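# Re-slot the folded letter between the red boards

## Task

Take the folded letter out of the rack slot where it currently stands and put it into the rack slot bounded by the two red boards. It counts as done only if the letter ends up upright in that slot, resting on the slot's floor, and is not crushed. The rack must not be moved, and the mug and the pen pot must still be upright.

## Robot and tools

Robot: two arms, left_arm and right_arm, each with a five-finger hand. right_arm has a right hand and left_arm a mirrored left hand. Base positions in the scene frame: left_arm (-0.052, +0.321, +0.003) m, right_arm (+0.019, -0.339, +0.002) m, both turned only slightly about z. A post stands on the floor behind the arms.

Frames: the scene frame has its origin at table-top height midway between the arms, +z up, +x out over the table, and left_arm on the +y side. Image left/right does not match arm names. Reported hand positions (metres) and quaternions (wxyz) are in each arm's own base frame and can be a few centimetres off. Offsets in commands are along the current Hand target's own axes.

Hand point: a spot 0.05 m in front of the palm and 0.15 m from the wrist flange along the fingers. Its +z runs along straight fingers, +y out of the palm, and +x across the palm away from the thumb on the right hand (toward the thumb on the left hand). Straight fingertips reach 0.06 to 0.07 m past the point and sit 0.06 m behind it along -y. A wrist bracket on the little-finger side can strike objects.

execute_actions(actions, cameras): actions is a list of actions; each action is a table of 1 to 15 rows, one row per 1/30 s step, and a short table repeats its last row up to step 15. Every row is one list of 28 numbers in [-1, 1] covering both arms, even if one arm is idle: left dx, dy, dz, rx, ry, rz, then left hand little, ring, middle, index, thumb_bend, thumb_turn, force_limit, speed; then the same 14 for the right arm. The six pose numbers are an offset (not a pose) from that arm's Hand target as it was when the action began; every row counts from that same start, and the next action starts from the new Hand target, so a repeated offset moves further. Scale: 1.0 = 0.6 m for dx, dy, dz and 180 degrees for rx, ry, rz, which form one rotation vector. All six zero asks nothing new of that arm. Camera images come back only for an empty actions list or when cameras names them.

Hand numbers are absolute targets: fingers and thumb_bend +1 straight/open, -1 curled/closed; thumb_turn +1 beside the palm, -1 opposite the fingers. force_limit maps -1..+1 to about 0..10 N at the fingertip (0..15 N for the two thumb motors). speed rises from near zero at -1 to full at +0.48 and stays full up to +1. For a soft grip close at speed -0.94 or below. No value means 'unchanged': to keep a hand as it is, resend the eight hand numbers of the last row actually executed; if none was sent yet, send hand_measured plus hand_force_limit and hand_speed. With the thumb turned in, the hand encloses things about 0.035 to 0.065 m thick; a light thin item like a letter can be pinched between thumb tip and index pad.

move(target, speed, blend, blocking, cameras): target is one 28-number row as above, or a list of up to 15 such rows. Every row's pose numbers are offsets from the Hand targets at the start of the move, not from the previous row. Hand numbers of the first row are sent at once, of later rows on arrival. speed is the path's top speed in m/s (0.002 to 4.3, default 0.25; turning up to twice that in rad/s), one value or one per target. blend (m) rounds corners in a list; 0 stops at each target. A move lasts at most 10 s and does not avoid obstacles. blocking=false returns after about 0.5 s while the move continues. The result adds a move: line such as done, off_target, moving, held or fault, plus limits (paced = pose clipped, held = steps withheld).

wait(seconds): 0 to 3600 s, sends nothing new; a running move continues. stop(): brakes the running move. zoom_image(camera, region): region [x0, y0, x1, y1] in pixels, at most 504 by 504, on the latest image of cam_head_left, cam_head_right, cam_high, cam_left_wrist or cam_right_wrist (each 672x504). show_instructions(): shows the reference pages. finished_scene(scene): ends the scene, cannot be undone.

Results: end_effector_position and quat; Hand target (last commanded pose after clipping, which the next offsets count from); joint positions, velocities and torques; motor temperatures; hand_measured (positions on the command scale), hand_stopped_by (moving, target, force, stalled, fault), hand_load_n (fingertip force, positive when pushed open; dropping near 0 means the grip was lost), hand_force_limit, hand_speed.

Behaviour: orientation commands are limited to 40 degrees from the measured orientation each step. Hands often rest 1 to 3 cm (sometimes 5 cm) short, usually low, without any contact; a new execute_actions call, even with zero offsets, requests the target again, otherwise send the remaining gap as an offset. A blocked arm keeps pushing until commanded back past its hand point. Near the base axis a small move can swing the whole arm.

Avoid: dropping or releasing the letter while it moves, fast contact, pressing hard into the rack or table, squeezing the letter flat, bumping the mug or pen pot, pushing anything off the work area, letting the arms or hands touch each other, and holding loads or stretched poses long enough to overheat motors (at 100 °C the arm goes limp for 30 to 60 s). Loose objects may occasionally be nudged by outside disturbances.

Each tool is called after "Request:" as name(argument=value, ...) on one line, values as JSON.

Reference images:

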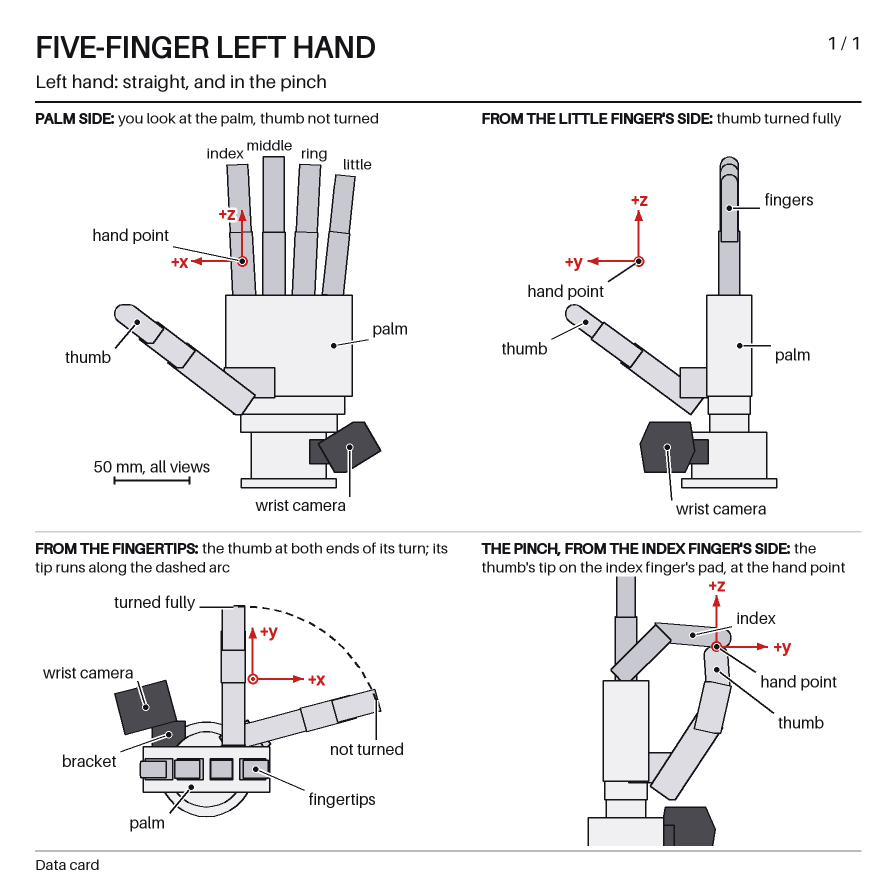

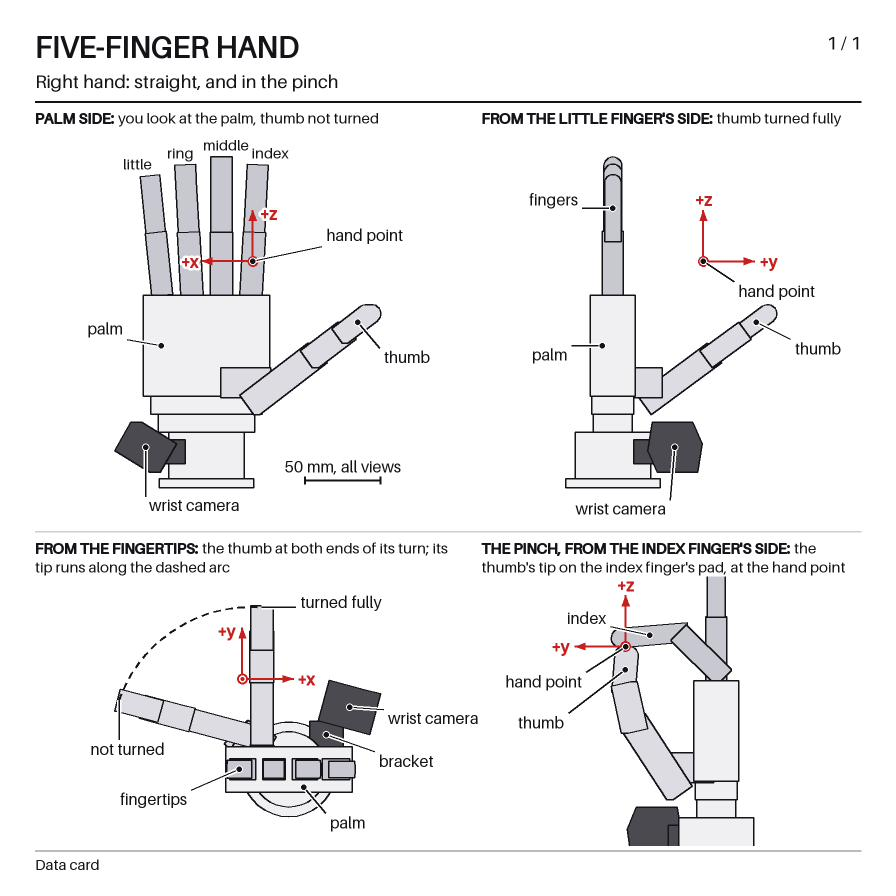

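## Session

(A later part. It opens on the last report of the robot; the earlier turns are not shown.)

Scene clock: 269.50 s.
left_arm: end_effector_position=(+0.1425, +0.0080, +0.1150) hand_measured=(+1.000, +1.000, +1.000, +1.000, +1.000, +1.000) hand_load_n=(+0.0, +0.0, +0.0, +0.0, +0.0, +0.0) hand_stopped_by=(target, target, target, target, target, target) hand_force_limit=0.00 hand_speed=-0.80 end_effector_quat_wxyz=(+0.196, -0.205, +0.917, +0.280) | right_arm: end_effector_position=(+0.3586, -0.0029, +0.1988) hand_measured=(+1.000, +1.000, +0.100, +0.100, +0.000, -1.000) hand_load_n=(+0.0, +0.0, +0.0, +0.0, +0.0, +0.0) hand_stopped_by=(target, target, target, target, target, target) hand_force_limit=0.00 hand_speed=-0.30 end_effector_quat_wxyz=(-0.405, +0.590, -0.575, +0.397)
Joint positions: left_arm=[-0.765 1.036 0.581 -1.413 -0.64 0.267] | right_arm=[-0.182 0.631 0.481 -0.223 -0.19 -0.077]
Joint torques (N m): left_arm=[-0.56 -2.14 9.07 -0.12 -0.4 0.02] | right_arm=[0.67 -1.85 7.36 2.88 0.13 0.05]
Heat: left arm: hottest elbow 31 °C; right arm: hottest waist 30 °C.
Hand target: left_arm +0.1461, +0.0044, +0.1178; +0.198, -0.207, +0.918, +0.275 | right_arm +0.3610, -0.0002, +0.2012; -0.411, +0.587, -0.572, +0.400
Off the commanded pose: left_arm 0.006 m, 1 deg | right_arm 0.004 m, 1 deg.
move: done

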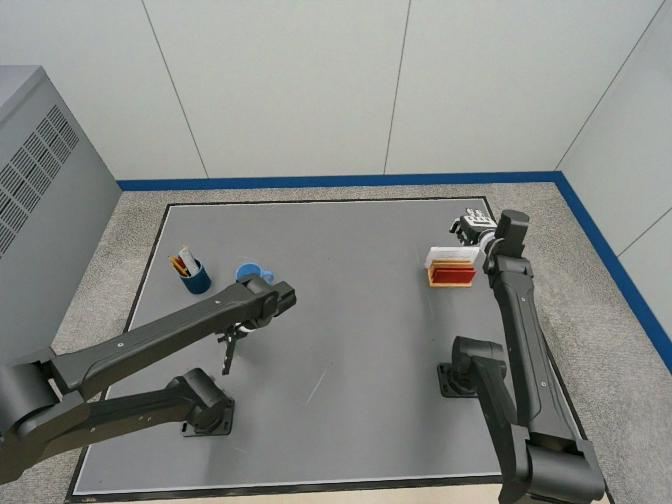

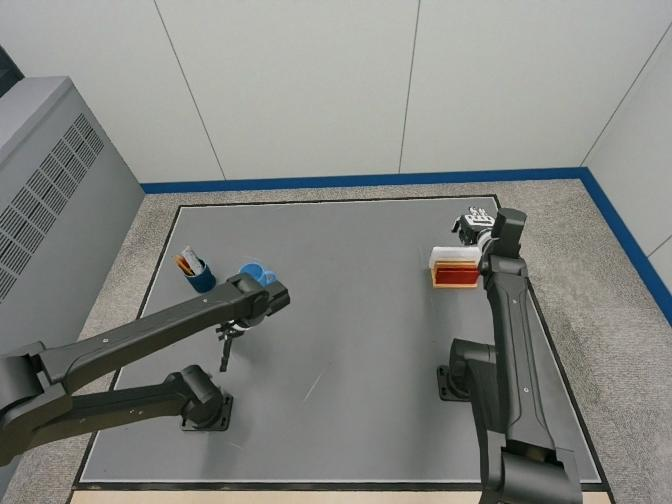

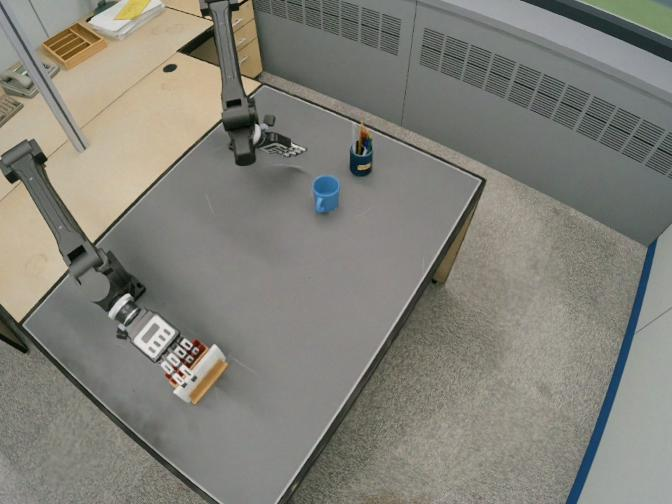

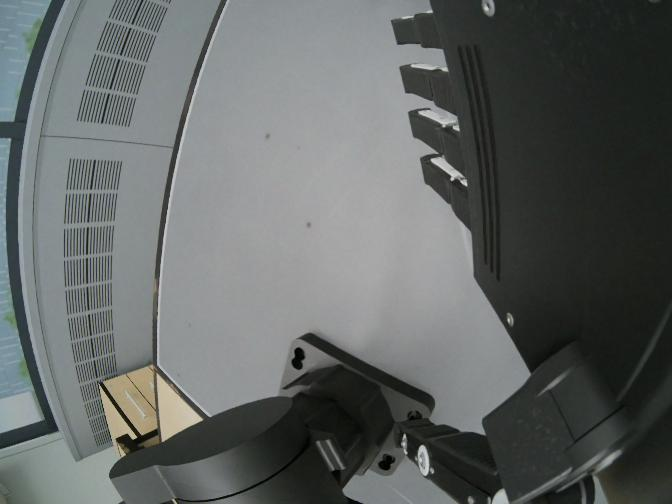

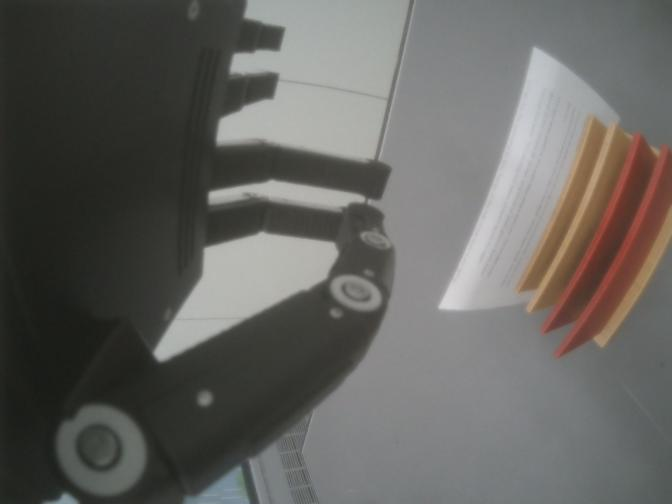

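Request:
move(target=[0,0,0,0,0,0,1,1,1,1,1,1,0,-0.8,0.0225,0.0638,0.0378,0,0,0,1,1,0.1,0.1,0,-1,0,-0.3], speed=0.08, cameras=["cam_head_left","cam_head_right","cam_high","cam_right_wrist"])

Request:
zoom_image(camera="cam_head_left", region=[410, 210, 510, 300])

Request:
zoom_image(camera="cam_head_right", region=[410, 210, 510, 300])

Request:
zoom_image(camera="cam_high", region=[140, 310, 240, 410])

Request:
zoom_image(camera="cam_right_wrist", region=[300, 100, 672, 400])

Scene clock: 364.33 s.
left_arm: end_effector_position=(+0.1425, +0.0080, +0.1150) hand_measured=(+1.000, +1.000, +1.000, +1.000, +1.000, +1.000) hand_load_n=(+0.0, +0.0, +0.0, +0.0, +0.0, +0.0) hand_stopped_by=(target, target, target, target, target, target) hand_force_limit=0.00 hand_speed=-0.80 end_effector_quat_wxyz=(+0.196, -0.205, +0.917, +0.280) | right_arm: end_effector_position=(+0.3679, -0.0100, +0.1576) hand_measured=(+1.000, +1.000, +0.100, +0.100, +0.000, -1.000) hand_load_n=(+0.0, +0.0, +0.0, +0.0, +0.0, +0.0) hand_stopped_by=(target, target, target, target, target, target) hand_force_limit=0.00 hand_speed=-0.30 end_effector_quat_wxyz=(-0.411, +0.588, -0.575, +0.394)
Joint positions: left_arm=[-0.765 1.036 0.581 -1.413 -0.64 0.267] | right_arm=[-0.218 0.723 0.396 -0.044 -0.234 -0.081]
Joint torques (N m): left_arm=[-1.08 -2.37 9.13 -0.13 -0.39 0.07] | right_arm=[-0.56 -2.02 6.98 2.86 -0.16 -0.1]
Heat: left arm: hottest elbow 32 °C; right arm: hottest waist 30 °C.
Hand target: left_arm +0.1461, +0.0044, +0.1178; +0.198, -0.207, +0.918, +0.275 | right_arm +0.3695, -0.0135, +0.1573; -0.411, +0.587, -0.572, +0.400
Off the commanded pose: left_arm 0.006 m, 1 deg | right_arm 0.004 m, 1 deg.
move: done

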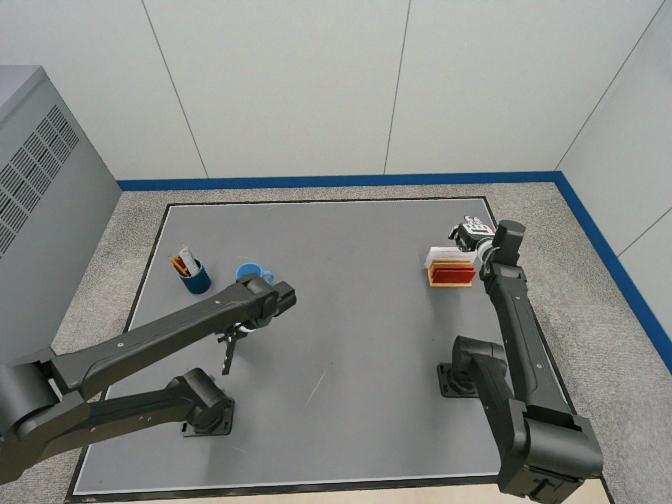

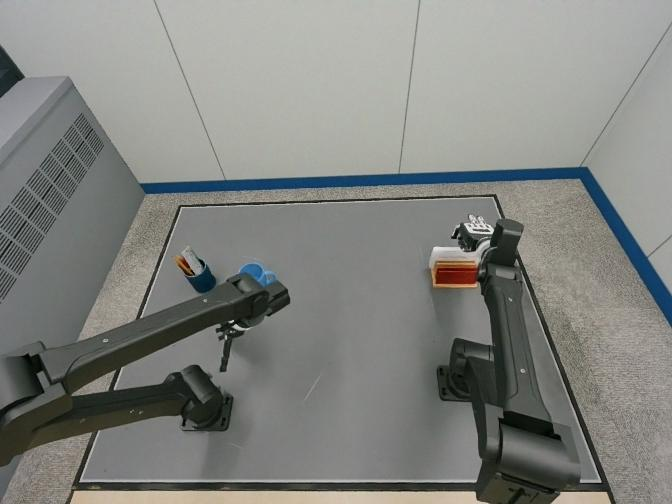

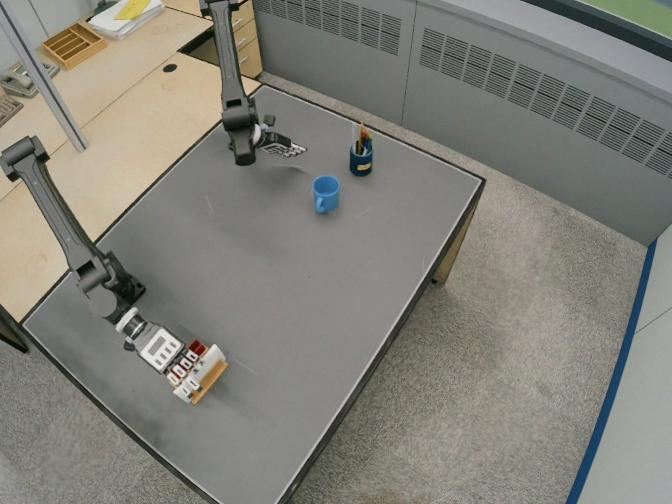

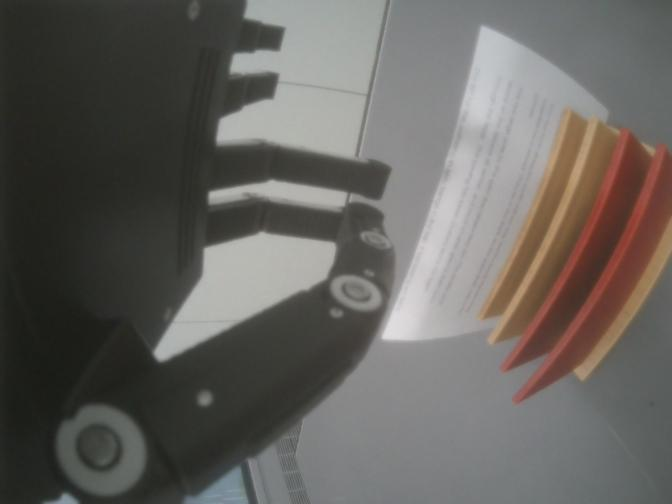

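Scaled by 5.040 from the camera's image (finer frame: 960x720).

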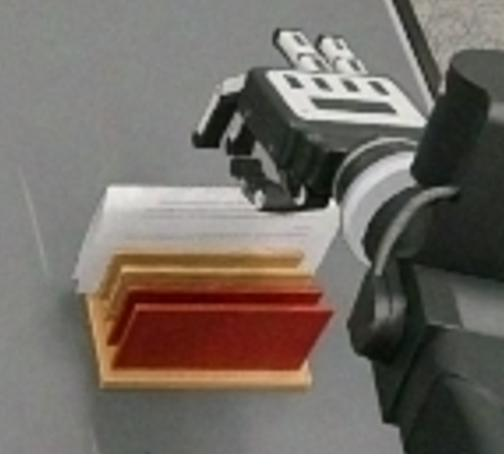

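Scaled by 5.040 from the camera's image (finer frame: 960x720).

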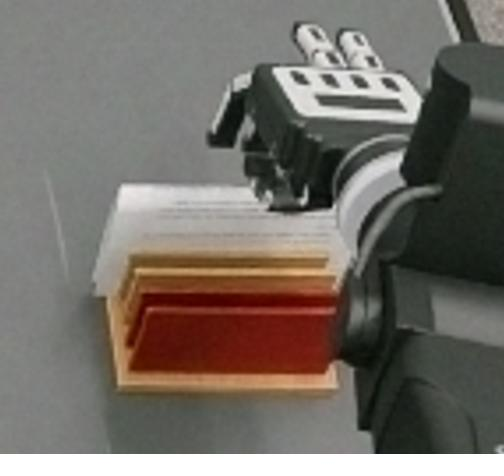

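Scaled by 5.040 from the camera's image (finer frame: 960x720).

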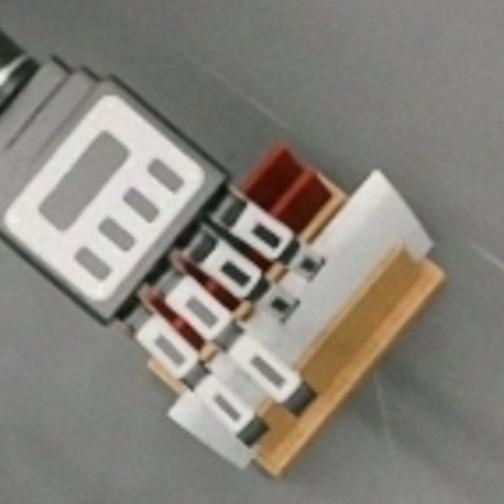

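Scaled by 1.355 from the camera's image (finer frame: 960x720).

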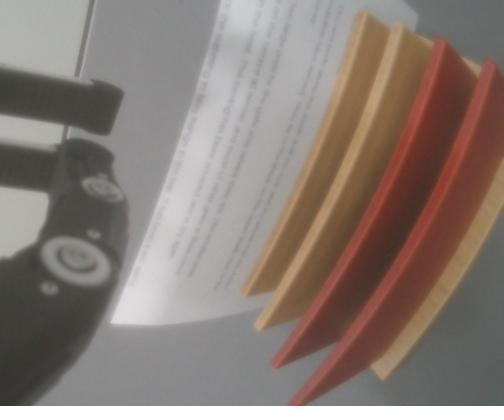

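Request:
move(target=[0,0,0,0,0,0,1,1,1,1,1,1,0,-0.8,0.0115,0.0488,0.0103,0,0,0,1,1,0.1,0.1,0,-1,0,-0.3], speed=0.04, cameras=["cam_head_left","cam_head_right","cam_high","cam_right_wrist"])

Request:
zoom_image(camera="cam_head_left", region=[410, 210, 510, 300])

Request:
zoom_image(camera="cam_high", region=[140, 310, 240, 410])

Request:
zoom_image(camera="cam_right_wrist", region=[300, 100, 672, 400])

Scene clock: 388.43 s.
left_arm: end_effector_position=(+0.1425, +0.0080, +0.1150) hand_measured=(+1.000, +1.000, +1.000, +1.000, +1.000, +1.000) hand_load_n=(+0.0, +0.0, +0.0, +0.0, +0.0, +0.0) hand_stopped_by=(target, target, target, target, target, target) hand_force_limit=0.00 hand_speed=-0.80 end_effector_quat_wxyz=(+0.196, -0.205, +0.917, +0.280) | right_arm: end_effector_position=(+0.3646, -0.0171, +0.1294) hand_measured=(+1.000, +1.000, +0.100, +0.100, +0.000, -1.000) hand_load_n=(+0.0, +0.0, +0.0, +0.0, +0.0, +0.0) hand_stopped_by=(target, target, target, target, target, target) hand_force_limit=0.00 hand_speed=-0.30 end_effector_quat_wxyz=(-0.412, +0.588, -0.574, +0.395)
Joint positions: left_arm=[-0.765 1.036 0.581 -1.413 -0.64 0.267] | right_arm=[-0.254 0.768 0.33 0.067 -0.268 -0.094]
Joint torques (N m): left_arm=[-0.67 -2.32 9.05 -0.17 -0.42 0.05] | right_arm=[-0.62 -1.9 6.64 2.85 -0.18 -0.11]
Heat: left arm: hottest elbow 32 °C; right arm: hottest waist 30 °C.
Hand target: left_arm +0.1461, +0.0044, +0.1178; +0.198, -0.207, +0.918, +0.275 | right_arm +0.3655, -0.0205, +0.1278; -0.411, +0.587, -0.572, +0.400
Off the commanded pose: left_arm 0.006 m, 1 deg | right_arm 0.004 m, 1 deg.
move: done

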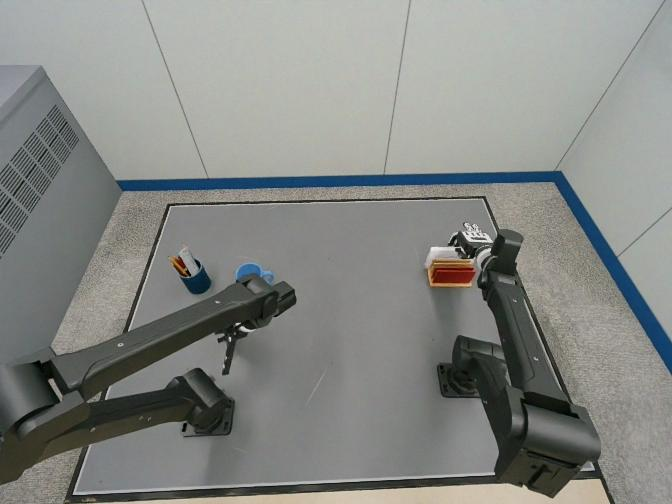

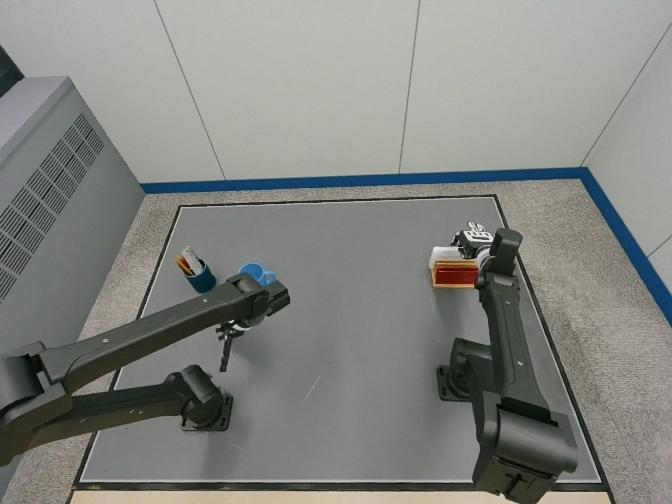

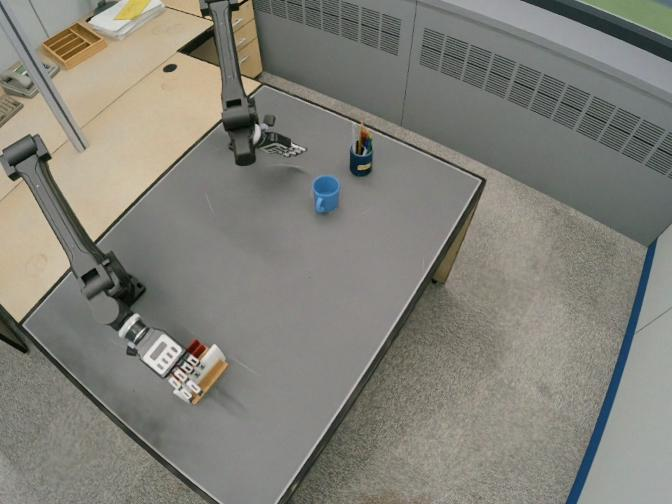

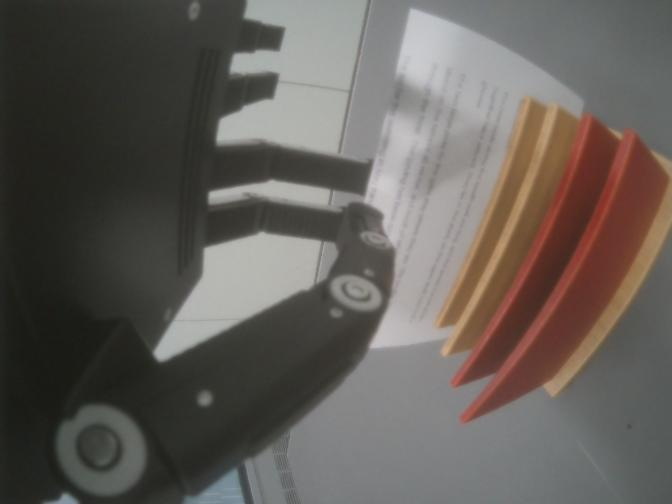

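Scaled by 5.040 from the camera's image (finer frame: 960x720).

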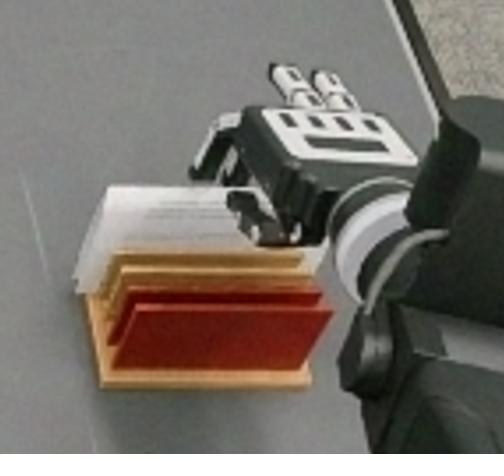

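Scaled by 5.040 from the camera's image (finer frame: 960x720).

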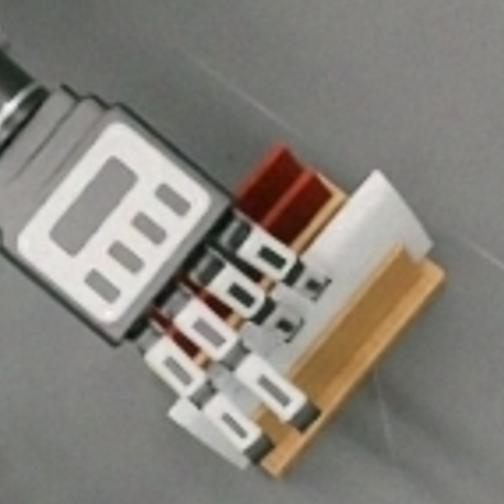

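Scaled by 1.355 from the camera's image (finer frame: 960x720).

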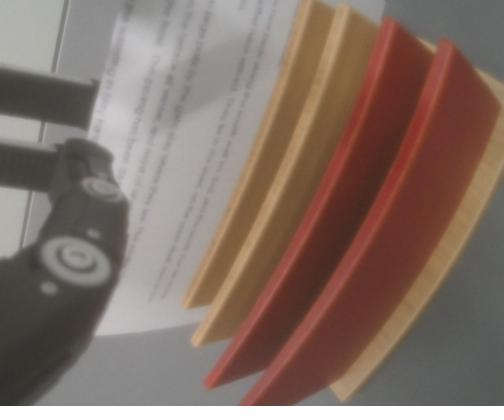

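Request:
move(target=[0,0,0,0,0,0,1,1,1,1,1,1,0,-0.8,0.0,0.0307,0.0102,0,0,0,1,1,0.1,0.1,0,-1,0,-0.3], speed=0.04, cameras=["cam_head_left","cam_head_right","cam_high","cam_right_wrist"])

Request:
zoom_image(camera="cam_head_left", region=[410, 210, 510, 300])

Request:
zoom_image(camera="cam_high", region=[140, 310, 240, 410])

Request:
zoom_image(camera="cam_right_wrist", region=[200, 100, 500, 400])

Scene clock: 397.57 s.
left_arm: end_effector_position=(+0.1425, +0.0080, +0.1150) hand_measured=(+1.000, +1.000, +1.000, +1.000, +1.000, +1.000) hand_load_n=(+0.0, +0.0, +0.0, +0.0, +0.0, +0.0) hand_stopped_by=(target, target, target, target, target, target) hand_force_limit=0.00 hand_speed=-0.80 end_effector_quat_wxyz=(+0.196, -0.205, +0.917, +0.280) | right_arm: end_effector_position=(+0.3644, -0.0170, +0.1098) hand_measured=(+1.000, +1.000, +0.100, +0.100, +0.000, -1.000) hand_load_n=(+0.0, +0.0, +0.0, +0.0, +0.0, +0.0) hand_stopped_by=(target, target, target, target, target, target) hand_force_limit=0.00 hand_speed=-0.30 end_effector_quat_wxyz=(-0.411, +0.588, -0.574, +0.395)
Joint positions: left_arm=[-0.765 1.036 0.581 -1.413 -0.64 0.267] | right_arm=[-0.254 0.818 0.29 0.157 -0.269 -0.095]
Joint torques (N m): left_arm=[-1.32 -2.2 8.96 -0.24 -0.42 0.03] | right_arm=[-0.67 -2.08 6.35 2.85 -0.18 -0.1]
Heat: left arm: hottest elbow 32 °C; right arm: hottest waist 30 °C.
Hand target: left_arm +0.1461, +0.0044, +0.1178; +0.198, -0.207, +0.918, +0.275 | right_arm +0.3649, -0.0205, +0.1083; -0.411, +0.587, -0.572, +0.400
Off the commanded pose: left_arm 0.006 m, 1 deg | right_arm 0.004 m, 1 deg.
move: done

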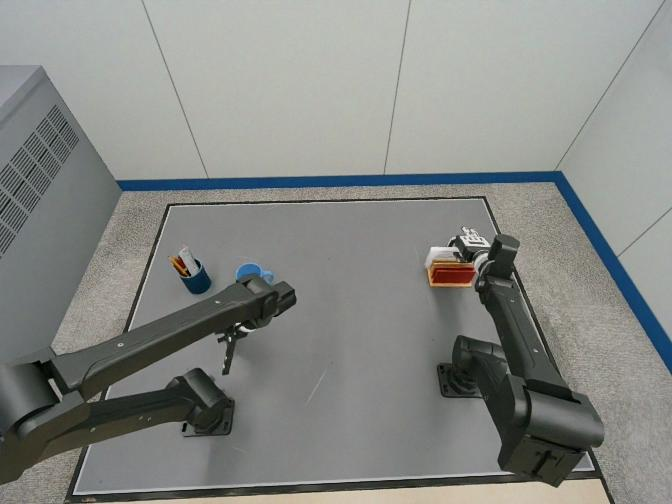

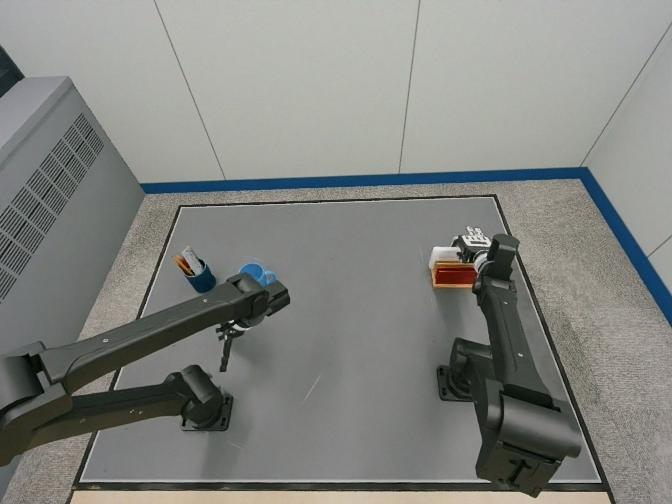

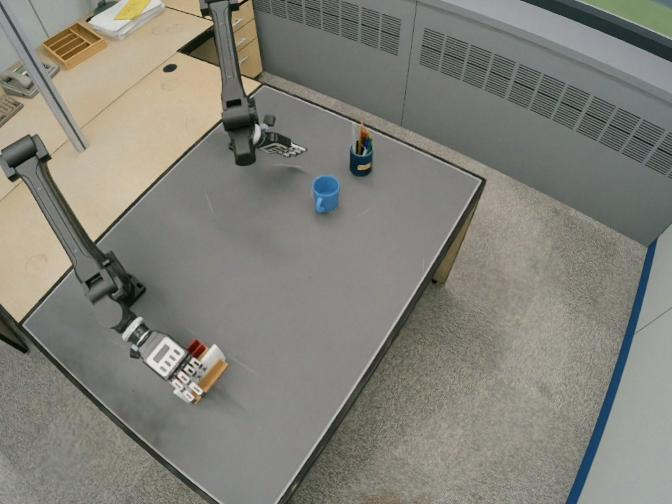

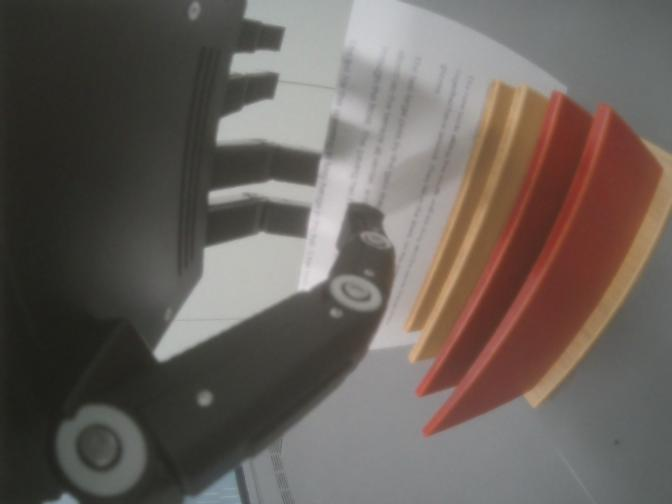

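Scaled by 5.040 from the camera's image (finer frame: 960x720).

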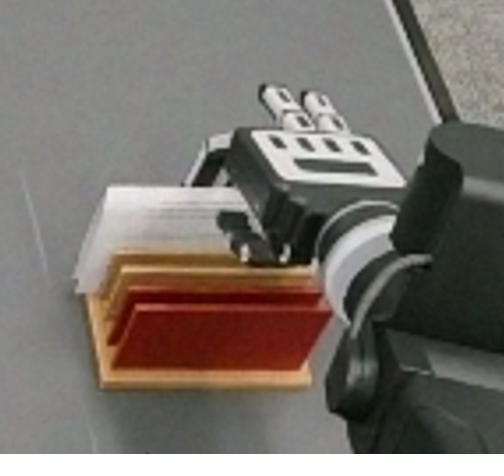

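Scaled by 5.040 from the camera's image (finer frame: 960x720).

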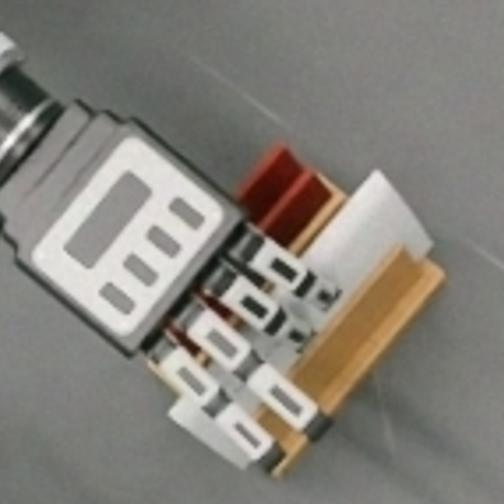

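Scaled by 1.680 from the camera's image (finer frame: 960x720).

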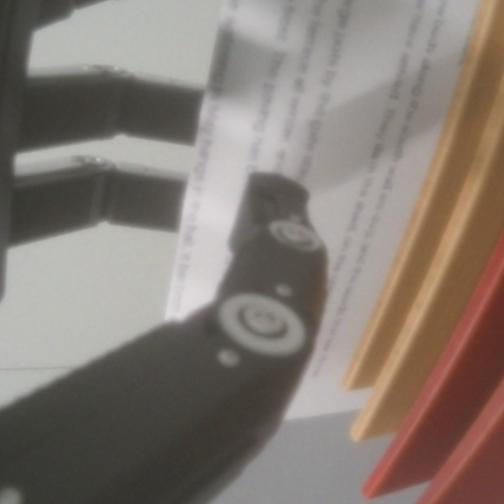

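Request:
move(target=[0,0,0,0,0,0,1,1,1,1,1,1,0,-0.8,0.0004,-0.0057,0.0157,0,0,0,1,1,0.1,0.1,0.18,-1,0,-0.5], speed=0.03, cameras=["cam_head_left","cam_high","cam_right_wrist"])

Request:
zoom_image(camera="cam_head_left", region=[410, 210, 510, 300])

Request:
zoom_image(camera="cam_high", region=[140, 310, 240, 410])

Request:
zoom_image(camera="cam_right_wrist", region=[200, 100, 500, 400])

Scene clock: 486.40 s.
left_arm: end_effector_position=(+0.1425, +0.0080, +0.1150) hand_measured=(+1.000, +1.000, +1.000, +1.000, +1.000, +1.000) hand_load_n=(+0.0, +0.0, +0.0, +0.0, +0.0, +0.0) hand_stopped_by=(target, target, target, target, target, target) hand_force_limit=0.00 hand_speed=-0.80 end_effector_quat_wxyz=(+0.196, -0.205, +0.917, +0.280) | right_arm: end_effector_position=(+0.3678, -0.0187, +0.1004) hand_measured=(+1.000, +1.000, +0.100, +0.100, +0.180, -1.000) hand_load_n=(+0.0, +0.0, +0.0, +0.0, +0.0, +0.0) hand_stopped_by=(target, target, target, target, target, target) hand_force_limit=0.00 hand_speed=-0.50 end_effector_quat_wxyz=(-0.407, +0.590, -0.579, +0.390)
Joint positions: left_arm=[-0.765 1.036 0.581 -1.413 -0.64 0.267] | right_arm=[-0.254 0.865 0.29 0.186 -0.265 -0.095]
Joint torques (N m): left_arm=[-1.08 -2.61 9.09 -0.21 -0.39 0.02] | right_arm=[0.21 -2.49 7.36 2.85 0.1 -0.05]
Heat: left arm: hottest elbow 32 °C; right arm: hottest waist 30 °C.
Hand target: left_arm +0.1461, +0.0044, +0.1178; +0.198, -0.207, +0.918, +0.275 | right_arm +0.3749, -0.0204, +0.1083; -0.411, +0.587, -0.571, +0.400
Off the commanded pose: left_arm 0.006 m, 1 deg | right_arm 0.011 m, 2 deg.
move: off_target (right_arm)

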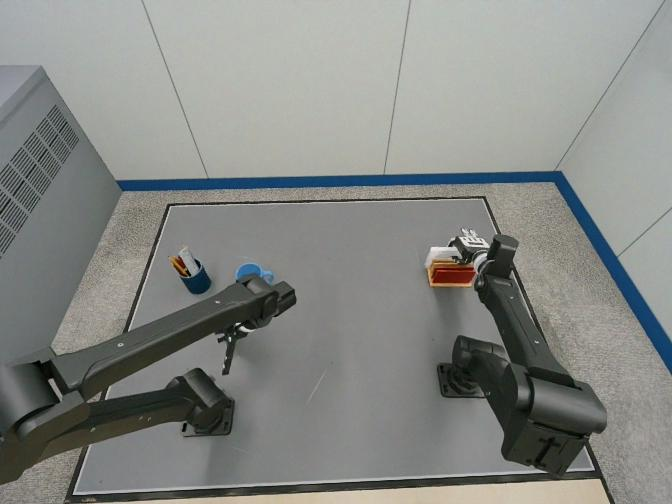

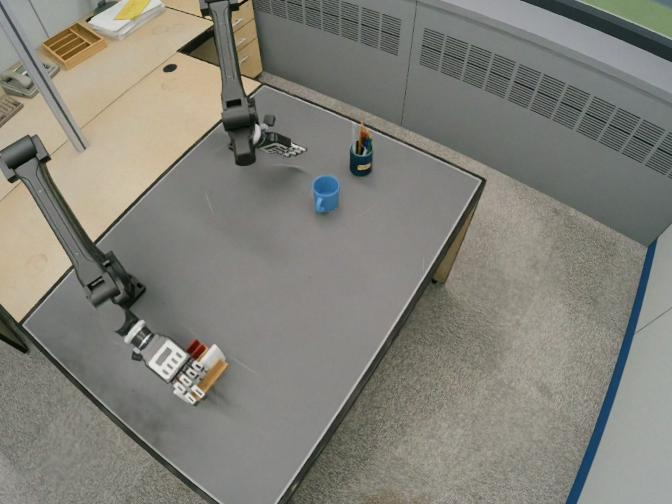

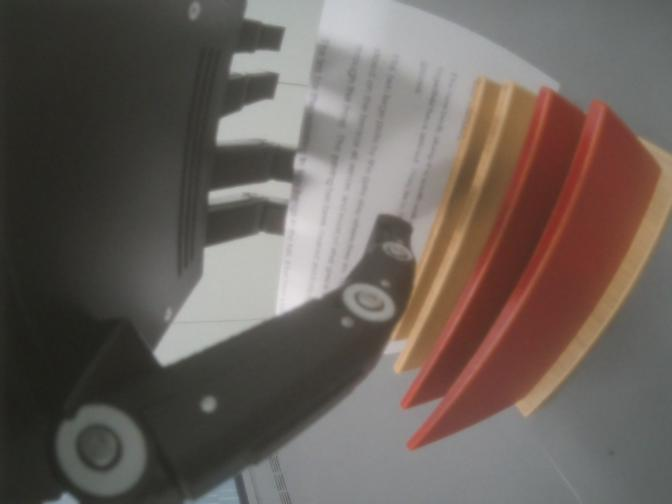

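Scaled by 5.040 from the camera's image (finer frame: 960x720).

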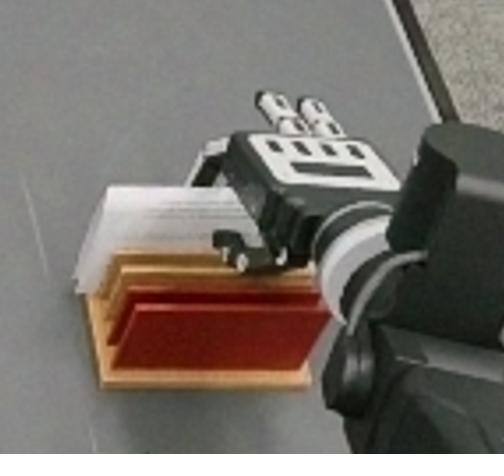

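Scaled by 5.040 from the camera's image (finer frame: 960x720).

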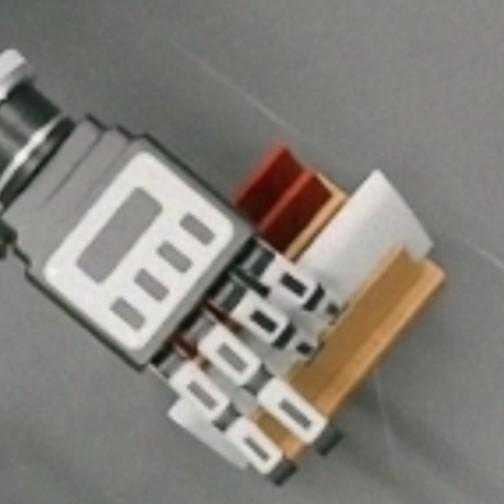

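Scaled by 1.680 from the camera's image (finer frame: 960x720).

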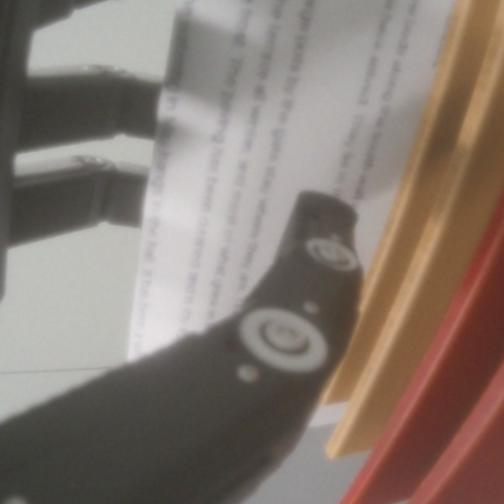

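Request:
move(target=[0,0,0,0,0,0,1,1,1,1,1,1,0,-0.8,0.0002,-0.02,0.0015,0,0,0,1,1,0.1,0.1,0.18,-1,0,-0.5], speed=0.03, cameras=["cam_right_wrist"])

Scene clock: 497.33 s.
left_arm: end_effector_position=(+0.1425, +0.0080, +0.1150) hand_measured=(+1.000, +1.000, +1.000, +1.000, +1.000, +1.000) hand_load_n=(+0.0, +0.0, +0.0, +0.0, +0.0, +0.0) hand_stopped_by=(target, target, target, target, target, target) hand_force_limit=0.00 hand_speed=-0.80 end_effector_quat_wxyz=(+0.196, -0.205, +0.917, +0.280) | right_arm: end_effector_position=(+0.3664, -0.0192, +0.0981) hand_measured=(+1.000, +1.000, +0.100, +0.100, +0.180, -1.000) hand_load_n=(+0.0, +0.0, -0.5, +0.0, +0.0, +0.0) hand_stopped_by=(target, target, target, target, target, target) hand_force_limit=0.00 hand_speed=-0.50 end_effector_quat_wxyz=(-0.403, +0.590, -0.582, +0.387)
Joint positions: left_arm=[-0.765 1.036 0.581 -1.413 -0.64 0.267] | right_arm=[-0.254 0.865 0.29 0.176 -0.26 -0.095]
Joint torques (N m): left_arm=[-0.97 -2.49 9.02 -0.16 -0.4 0.04] | right_arm=[0.56 -3.55 9.36 1.7 0.11 -0.04]
Heat: left arm: hottest elbow 32 °C; right arm: hottest waist 30 °C.
Hand target: left_arm +0.1461, +0.0044, +0.1178; +0.198, -0.207, +0.918, +0.275 | right_arm +0.3799, -0.0204, +0.1193; -0.411, +0.587, -0.571, +0.400
Off the commanded pose: left_arm 0.006 m, 1 deg | right_arm 0.025 m, 2 deg.
move: off_target (right_arm)

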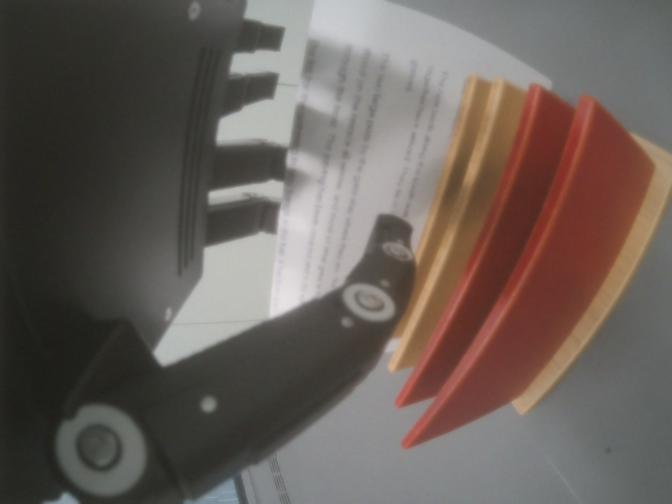

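Request:
move(target=[0,0,0,0,0,0,1,1,1,1,1,1,0,-0.8,-0.0003,-0.0033,-0.0153,0,0,0,1,1,0.1,0.1,0.18,-1,0,-0.5], speed=0.04, cameras=[])

Scene clock: 512.23 s.
left_arm: end_effector_position=(+0.1425, +0.0080, +0.1150) hand_measured=(+1.000, +1.000, +1.000, +1.000, +1.000, +1.000) hand_load_n=(+0.0, +0.0, +0.0, +0.0, +0.0, +0.0) hand_stopped_by=(target, target, target, target, target, target) hand_force_limit=0.00 hand_speed=-0.80 end_effector_quat_wxyz=(+0.196, -0.205, +0.917, +0.280) | right_arm: end_effector_position=(+0.3609, -0.0175, +0.1046) hand_measured=(+1.000, +1.000, +0.100, +0.100, +0.180, -1.000) hand_load_n=(+0.0, +0.0, +0.0, +0.0, +0.0, +0.0) hand_stopped_by=(target, target, target, target, target, target) hand_force_limit=0.00 hand_speed=-0.50 end_effector_quat_wxyz=(-0.404, +0.590, -0.581, +0.388)
Joint positions: left_arm=[-0.765 1.036 0.581 -1.413 -0.64 0.267] | right_arm=[-0.254 0.817 0.29 0.132 -0.262 -0.095]
Joint torques (N m): left_arm=[-0.79 -2.08 8.99 -0.16 -0.4 0.02] | right_arm=[-0.09 -3.14 9.28 1.73 -0.18 -0.07]
Heat: left arm: hottest elbow 32 °C; right arm: hottest waist 30 °C.
Hand target: left_arm +0.1461, +0.0044, +0.1178; +0.198, -0.207, +0.918, +0.275 | right_arm +0.3719, -0.0204, +0.1243; -0.411, +0.587, -0.571, +0.400
Off the commanded pose: left_arm 0.006 m, 1 deg | right_arm 0.023 m, 2 deg.
move: off_target (right_arm)

Request:
move(target=[0,0,0,0,0,0,1,1,1,1,1,1,0,-0.8,0,-0.0125,-0.0046,0,0,0,1,1,0.1,0.1,0.18,-1,0,-0.5], speed=0.04, cameras=[])

Scene clock: 520.77 s.
left_arm: end_effector_position=(+0.1425, +0.0080, +0.1150) hand_measured=(+1.000, +1.000, +1.000, +1.000, +1.000, +1.000) hand_load_n=(+0.0, +0.0, +0.0, +0.0, +0.0, +0.0) hand_stopped_by=(target, target, target, target, target, target) hand_force_limit=0.00 hand_speed=-0.80 end_effector_quat_wxyz=(+0.196, -0.205, +0.917, +0.280) | right_arm: end_effector_position=(+0.3556, -0.0161, +0.1033) hand_measured=(+1.000, +1.000, +0.100, +0.100, +0.180, -1.000) hand_load_n=(+0.0, +0.0, +0.0, +0.0, +0.0, +0.0) hand_stopped_by=(target, target, target, target, target, target) hand_force_limit=0.00 hand_speed=-0.50 end_effector_quat_wxyz=(-0.401, +0.592, -0.586, +0.382)
Joint positions: left_arm=[-0.765 1.036 0.581 -1.413 -0.64 0.267] | right_arm=[-0.254 0.797 0.29 0.094 -0.262 -0.095]
Joint torques (N m): left_arm=[-0.73 -2.32 9.06 -0.09 -0.41 0.03] | right_arm=[-0.09 -3.25 10.39 1.73 -0.19 -0.07]
Heat: left arm: hottest elbow 32 °C; right arm: hottest waist 30 °C.
Hand target: left_arm +0.1461, +0.0044, +0.1178; +0.198, -0.207, +0.918, +0.275 | right_arm +0.3719, -0.0204, +0.1323; -0.411, +0.587, -0.571, +0.400
Off the commanded pose: left_arm 0.006 m, 1 deg | right_arm 0.034 m, 3 deg.
move: off_target (right_arm)

Request:
move(target=[0,0,0,0,0,0,1,1,1,1,1,1,0,-0.8,0,-0.0115,0.0022,0,0,0,1,1,0.1,0.1,0.18,-1,0,-0.5], speed=0.04, cameras=["cam_right_wrist"])

Scene clock: 527.30 s.
left_arm: end_effector_position=(+0.1425, +0.0080, +0.1150) hand_measured=(+1.000, +1.000, +1.000, +1.000, +1.000, +1.000) hand_load_n=(-0.5, +0.0, +0.0, +0.0, +0.0, +0.0) hand_stopped_by=(target, target, target, target, target, target) hand_force_limit=0.00 hand_speed=-0.80 end_effector_quat_wxyz=(+0.196, -0.205, +0.917, +0.280) | right_arm: end_effector_position=(+0.3585, -0.0169, +0.1088) hand_measured=(+1.000, +1.000, +0.100, +0.100, +0.180, -1.000) hand_load_n=(+0.0, +0.0, +0.0, +0.0, +0.0, +0.0) hand_stopped_by=(target, target, target, target, target, target) hand_force_limit=0.00 hand_speed=-0.50 end_effector_quat_wxyz=(-0.401, +0.592, -0.586, +0.382)
Joint positions: left_arm=[-0.765 1.036 0.581 -1.413 -0.64 0.267] | right_arm=[-0.254 0.797 0.306 0.078 -0.262 -0.095]
Joint torques (N m): left_arm=[-1.08 -2.14 8.95 -0.17 -0.43 0.05] | right_arm=[0.26 -3.08 10.56 1.7 -0.02 -0.05]
Heat: left arm: hottest elbow 32 °C; right arm: hottest elbow 31 °C.
Hand target: left_arm +0.1461, +0.0044, +0.1178; +0.198, -0.207, +0.918, +0.275 | right_arm +0.3755, -0.0204, +0.1384; -0.411, +0.587, -0.571, +0.400
Off the commanded pose: left_arm 0.006 m, 1 deg | right_arm 0.034 m, 3 deg.
move: off_target (right_arm)

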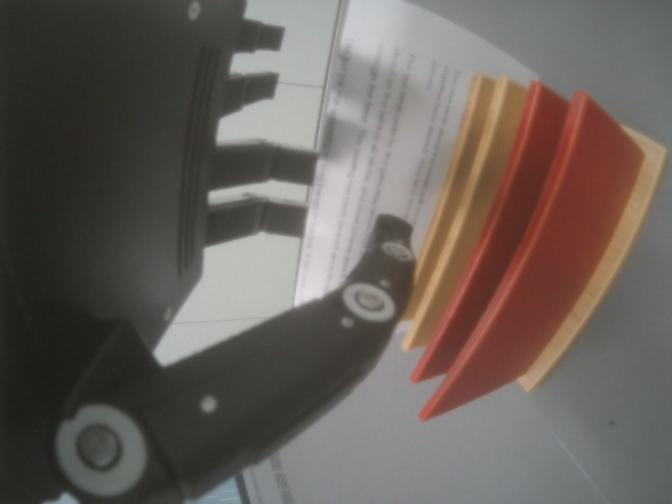

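Request:
move(target=[0,0,0,0,0,0,1,1,1,1,1,1,0,-0.8,0.0005,-0.0069,0.0188,0,0,0,1,1,0.1,0.1,0.18,-1,0,-0.5], speed=0.04, cameras=["cam_right_wrist"])

Scene clock: 542.50 s.
left_arm: end_effector_position=(+0.1425, +0.0080, +0.1150) hand_measured=(+1.000, +1.000, +1.000, +1.000, +1.000, +1.000) hand_load_n=(+0.0, +0.0, +0.0, -0.5, -0.5, +0.0) hand_stopped_by=(target, target, target, target, target, target) hand_force_limit=0.00 hand_speed=-0.80 end_effector_quat_wxyz=(+0.196, -0.205, +0.917, +0.280) | right_arm: end_effector_position=(+0.3646, -0.0181, +0.1084) hand_measured=(+1.000, +1.000, +0.100, +0.100, +0.180, -1.000) hand_load_n=(+0.0, +0.0, +0.0, +0.0, +0.5, +0.0) hand_stopped_by=(target, target, target, target, target, target) hand_force_limit=0.00 hand_speed=-0.50 end_effector_quat_wxyz=(-0.396, +0.594, -0.589, +0.378)
Joint positions: left_arm=[-0.765 1.036 0.581 -1.413 -0.64 0.267] | right_arm=[-0.249 0.829 0.326 0.078 -0.254 -0.095]
Joint torques (N m): left_arm=[-0.91 -2.14 9.03 -0.16 -0.38 0.04] | right_arm=[0.73 -2.37 10.52 2.76 0.1 -0.01]
Heat: left arm: hottest elbow 32 °C; right arm: hottest elbow 33 °C.
Hand target: left_arm +0.1461, +0.0044, +0.1178; +0.198, -0.207, +0.918, +0.275 | right_arm +0.3875, -0.0204, +0.1383; -0.411, +0.587, -0.572, +0.400
Off the commanded pose: left_arm 0.006 m, 1 deg | right_arm 0.038 m, 4 deg.
move: off_target (right_arm)

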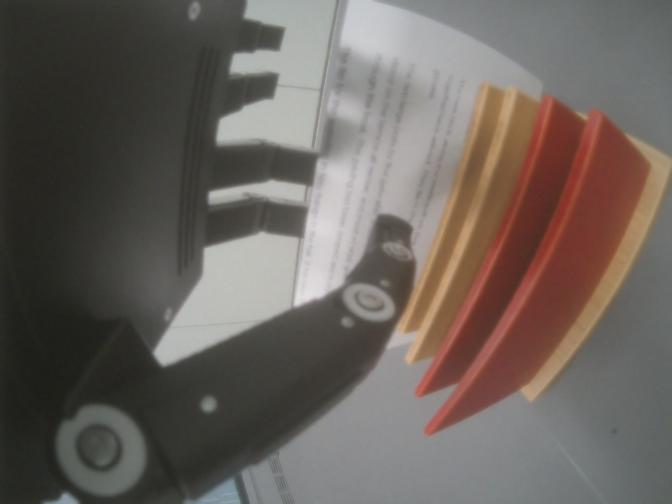

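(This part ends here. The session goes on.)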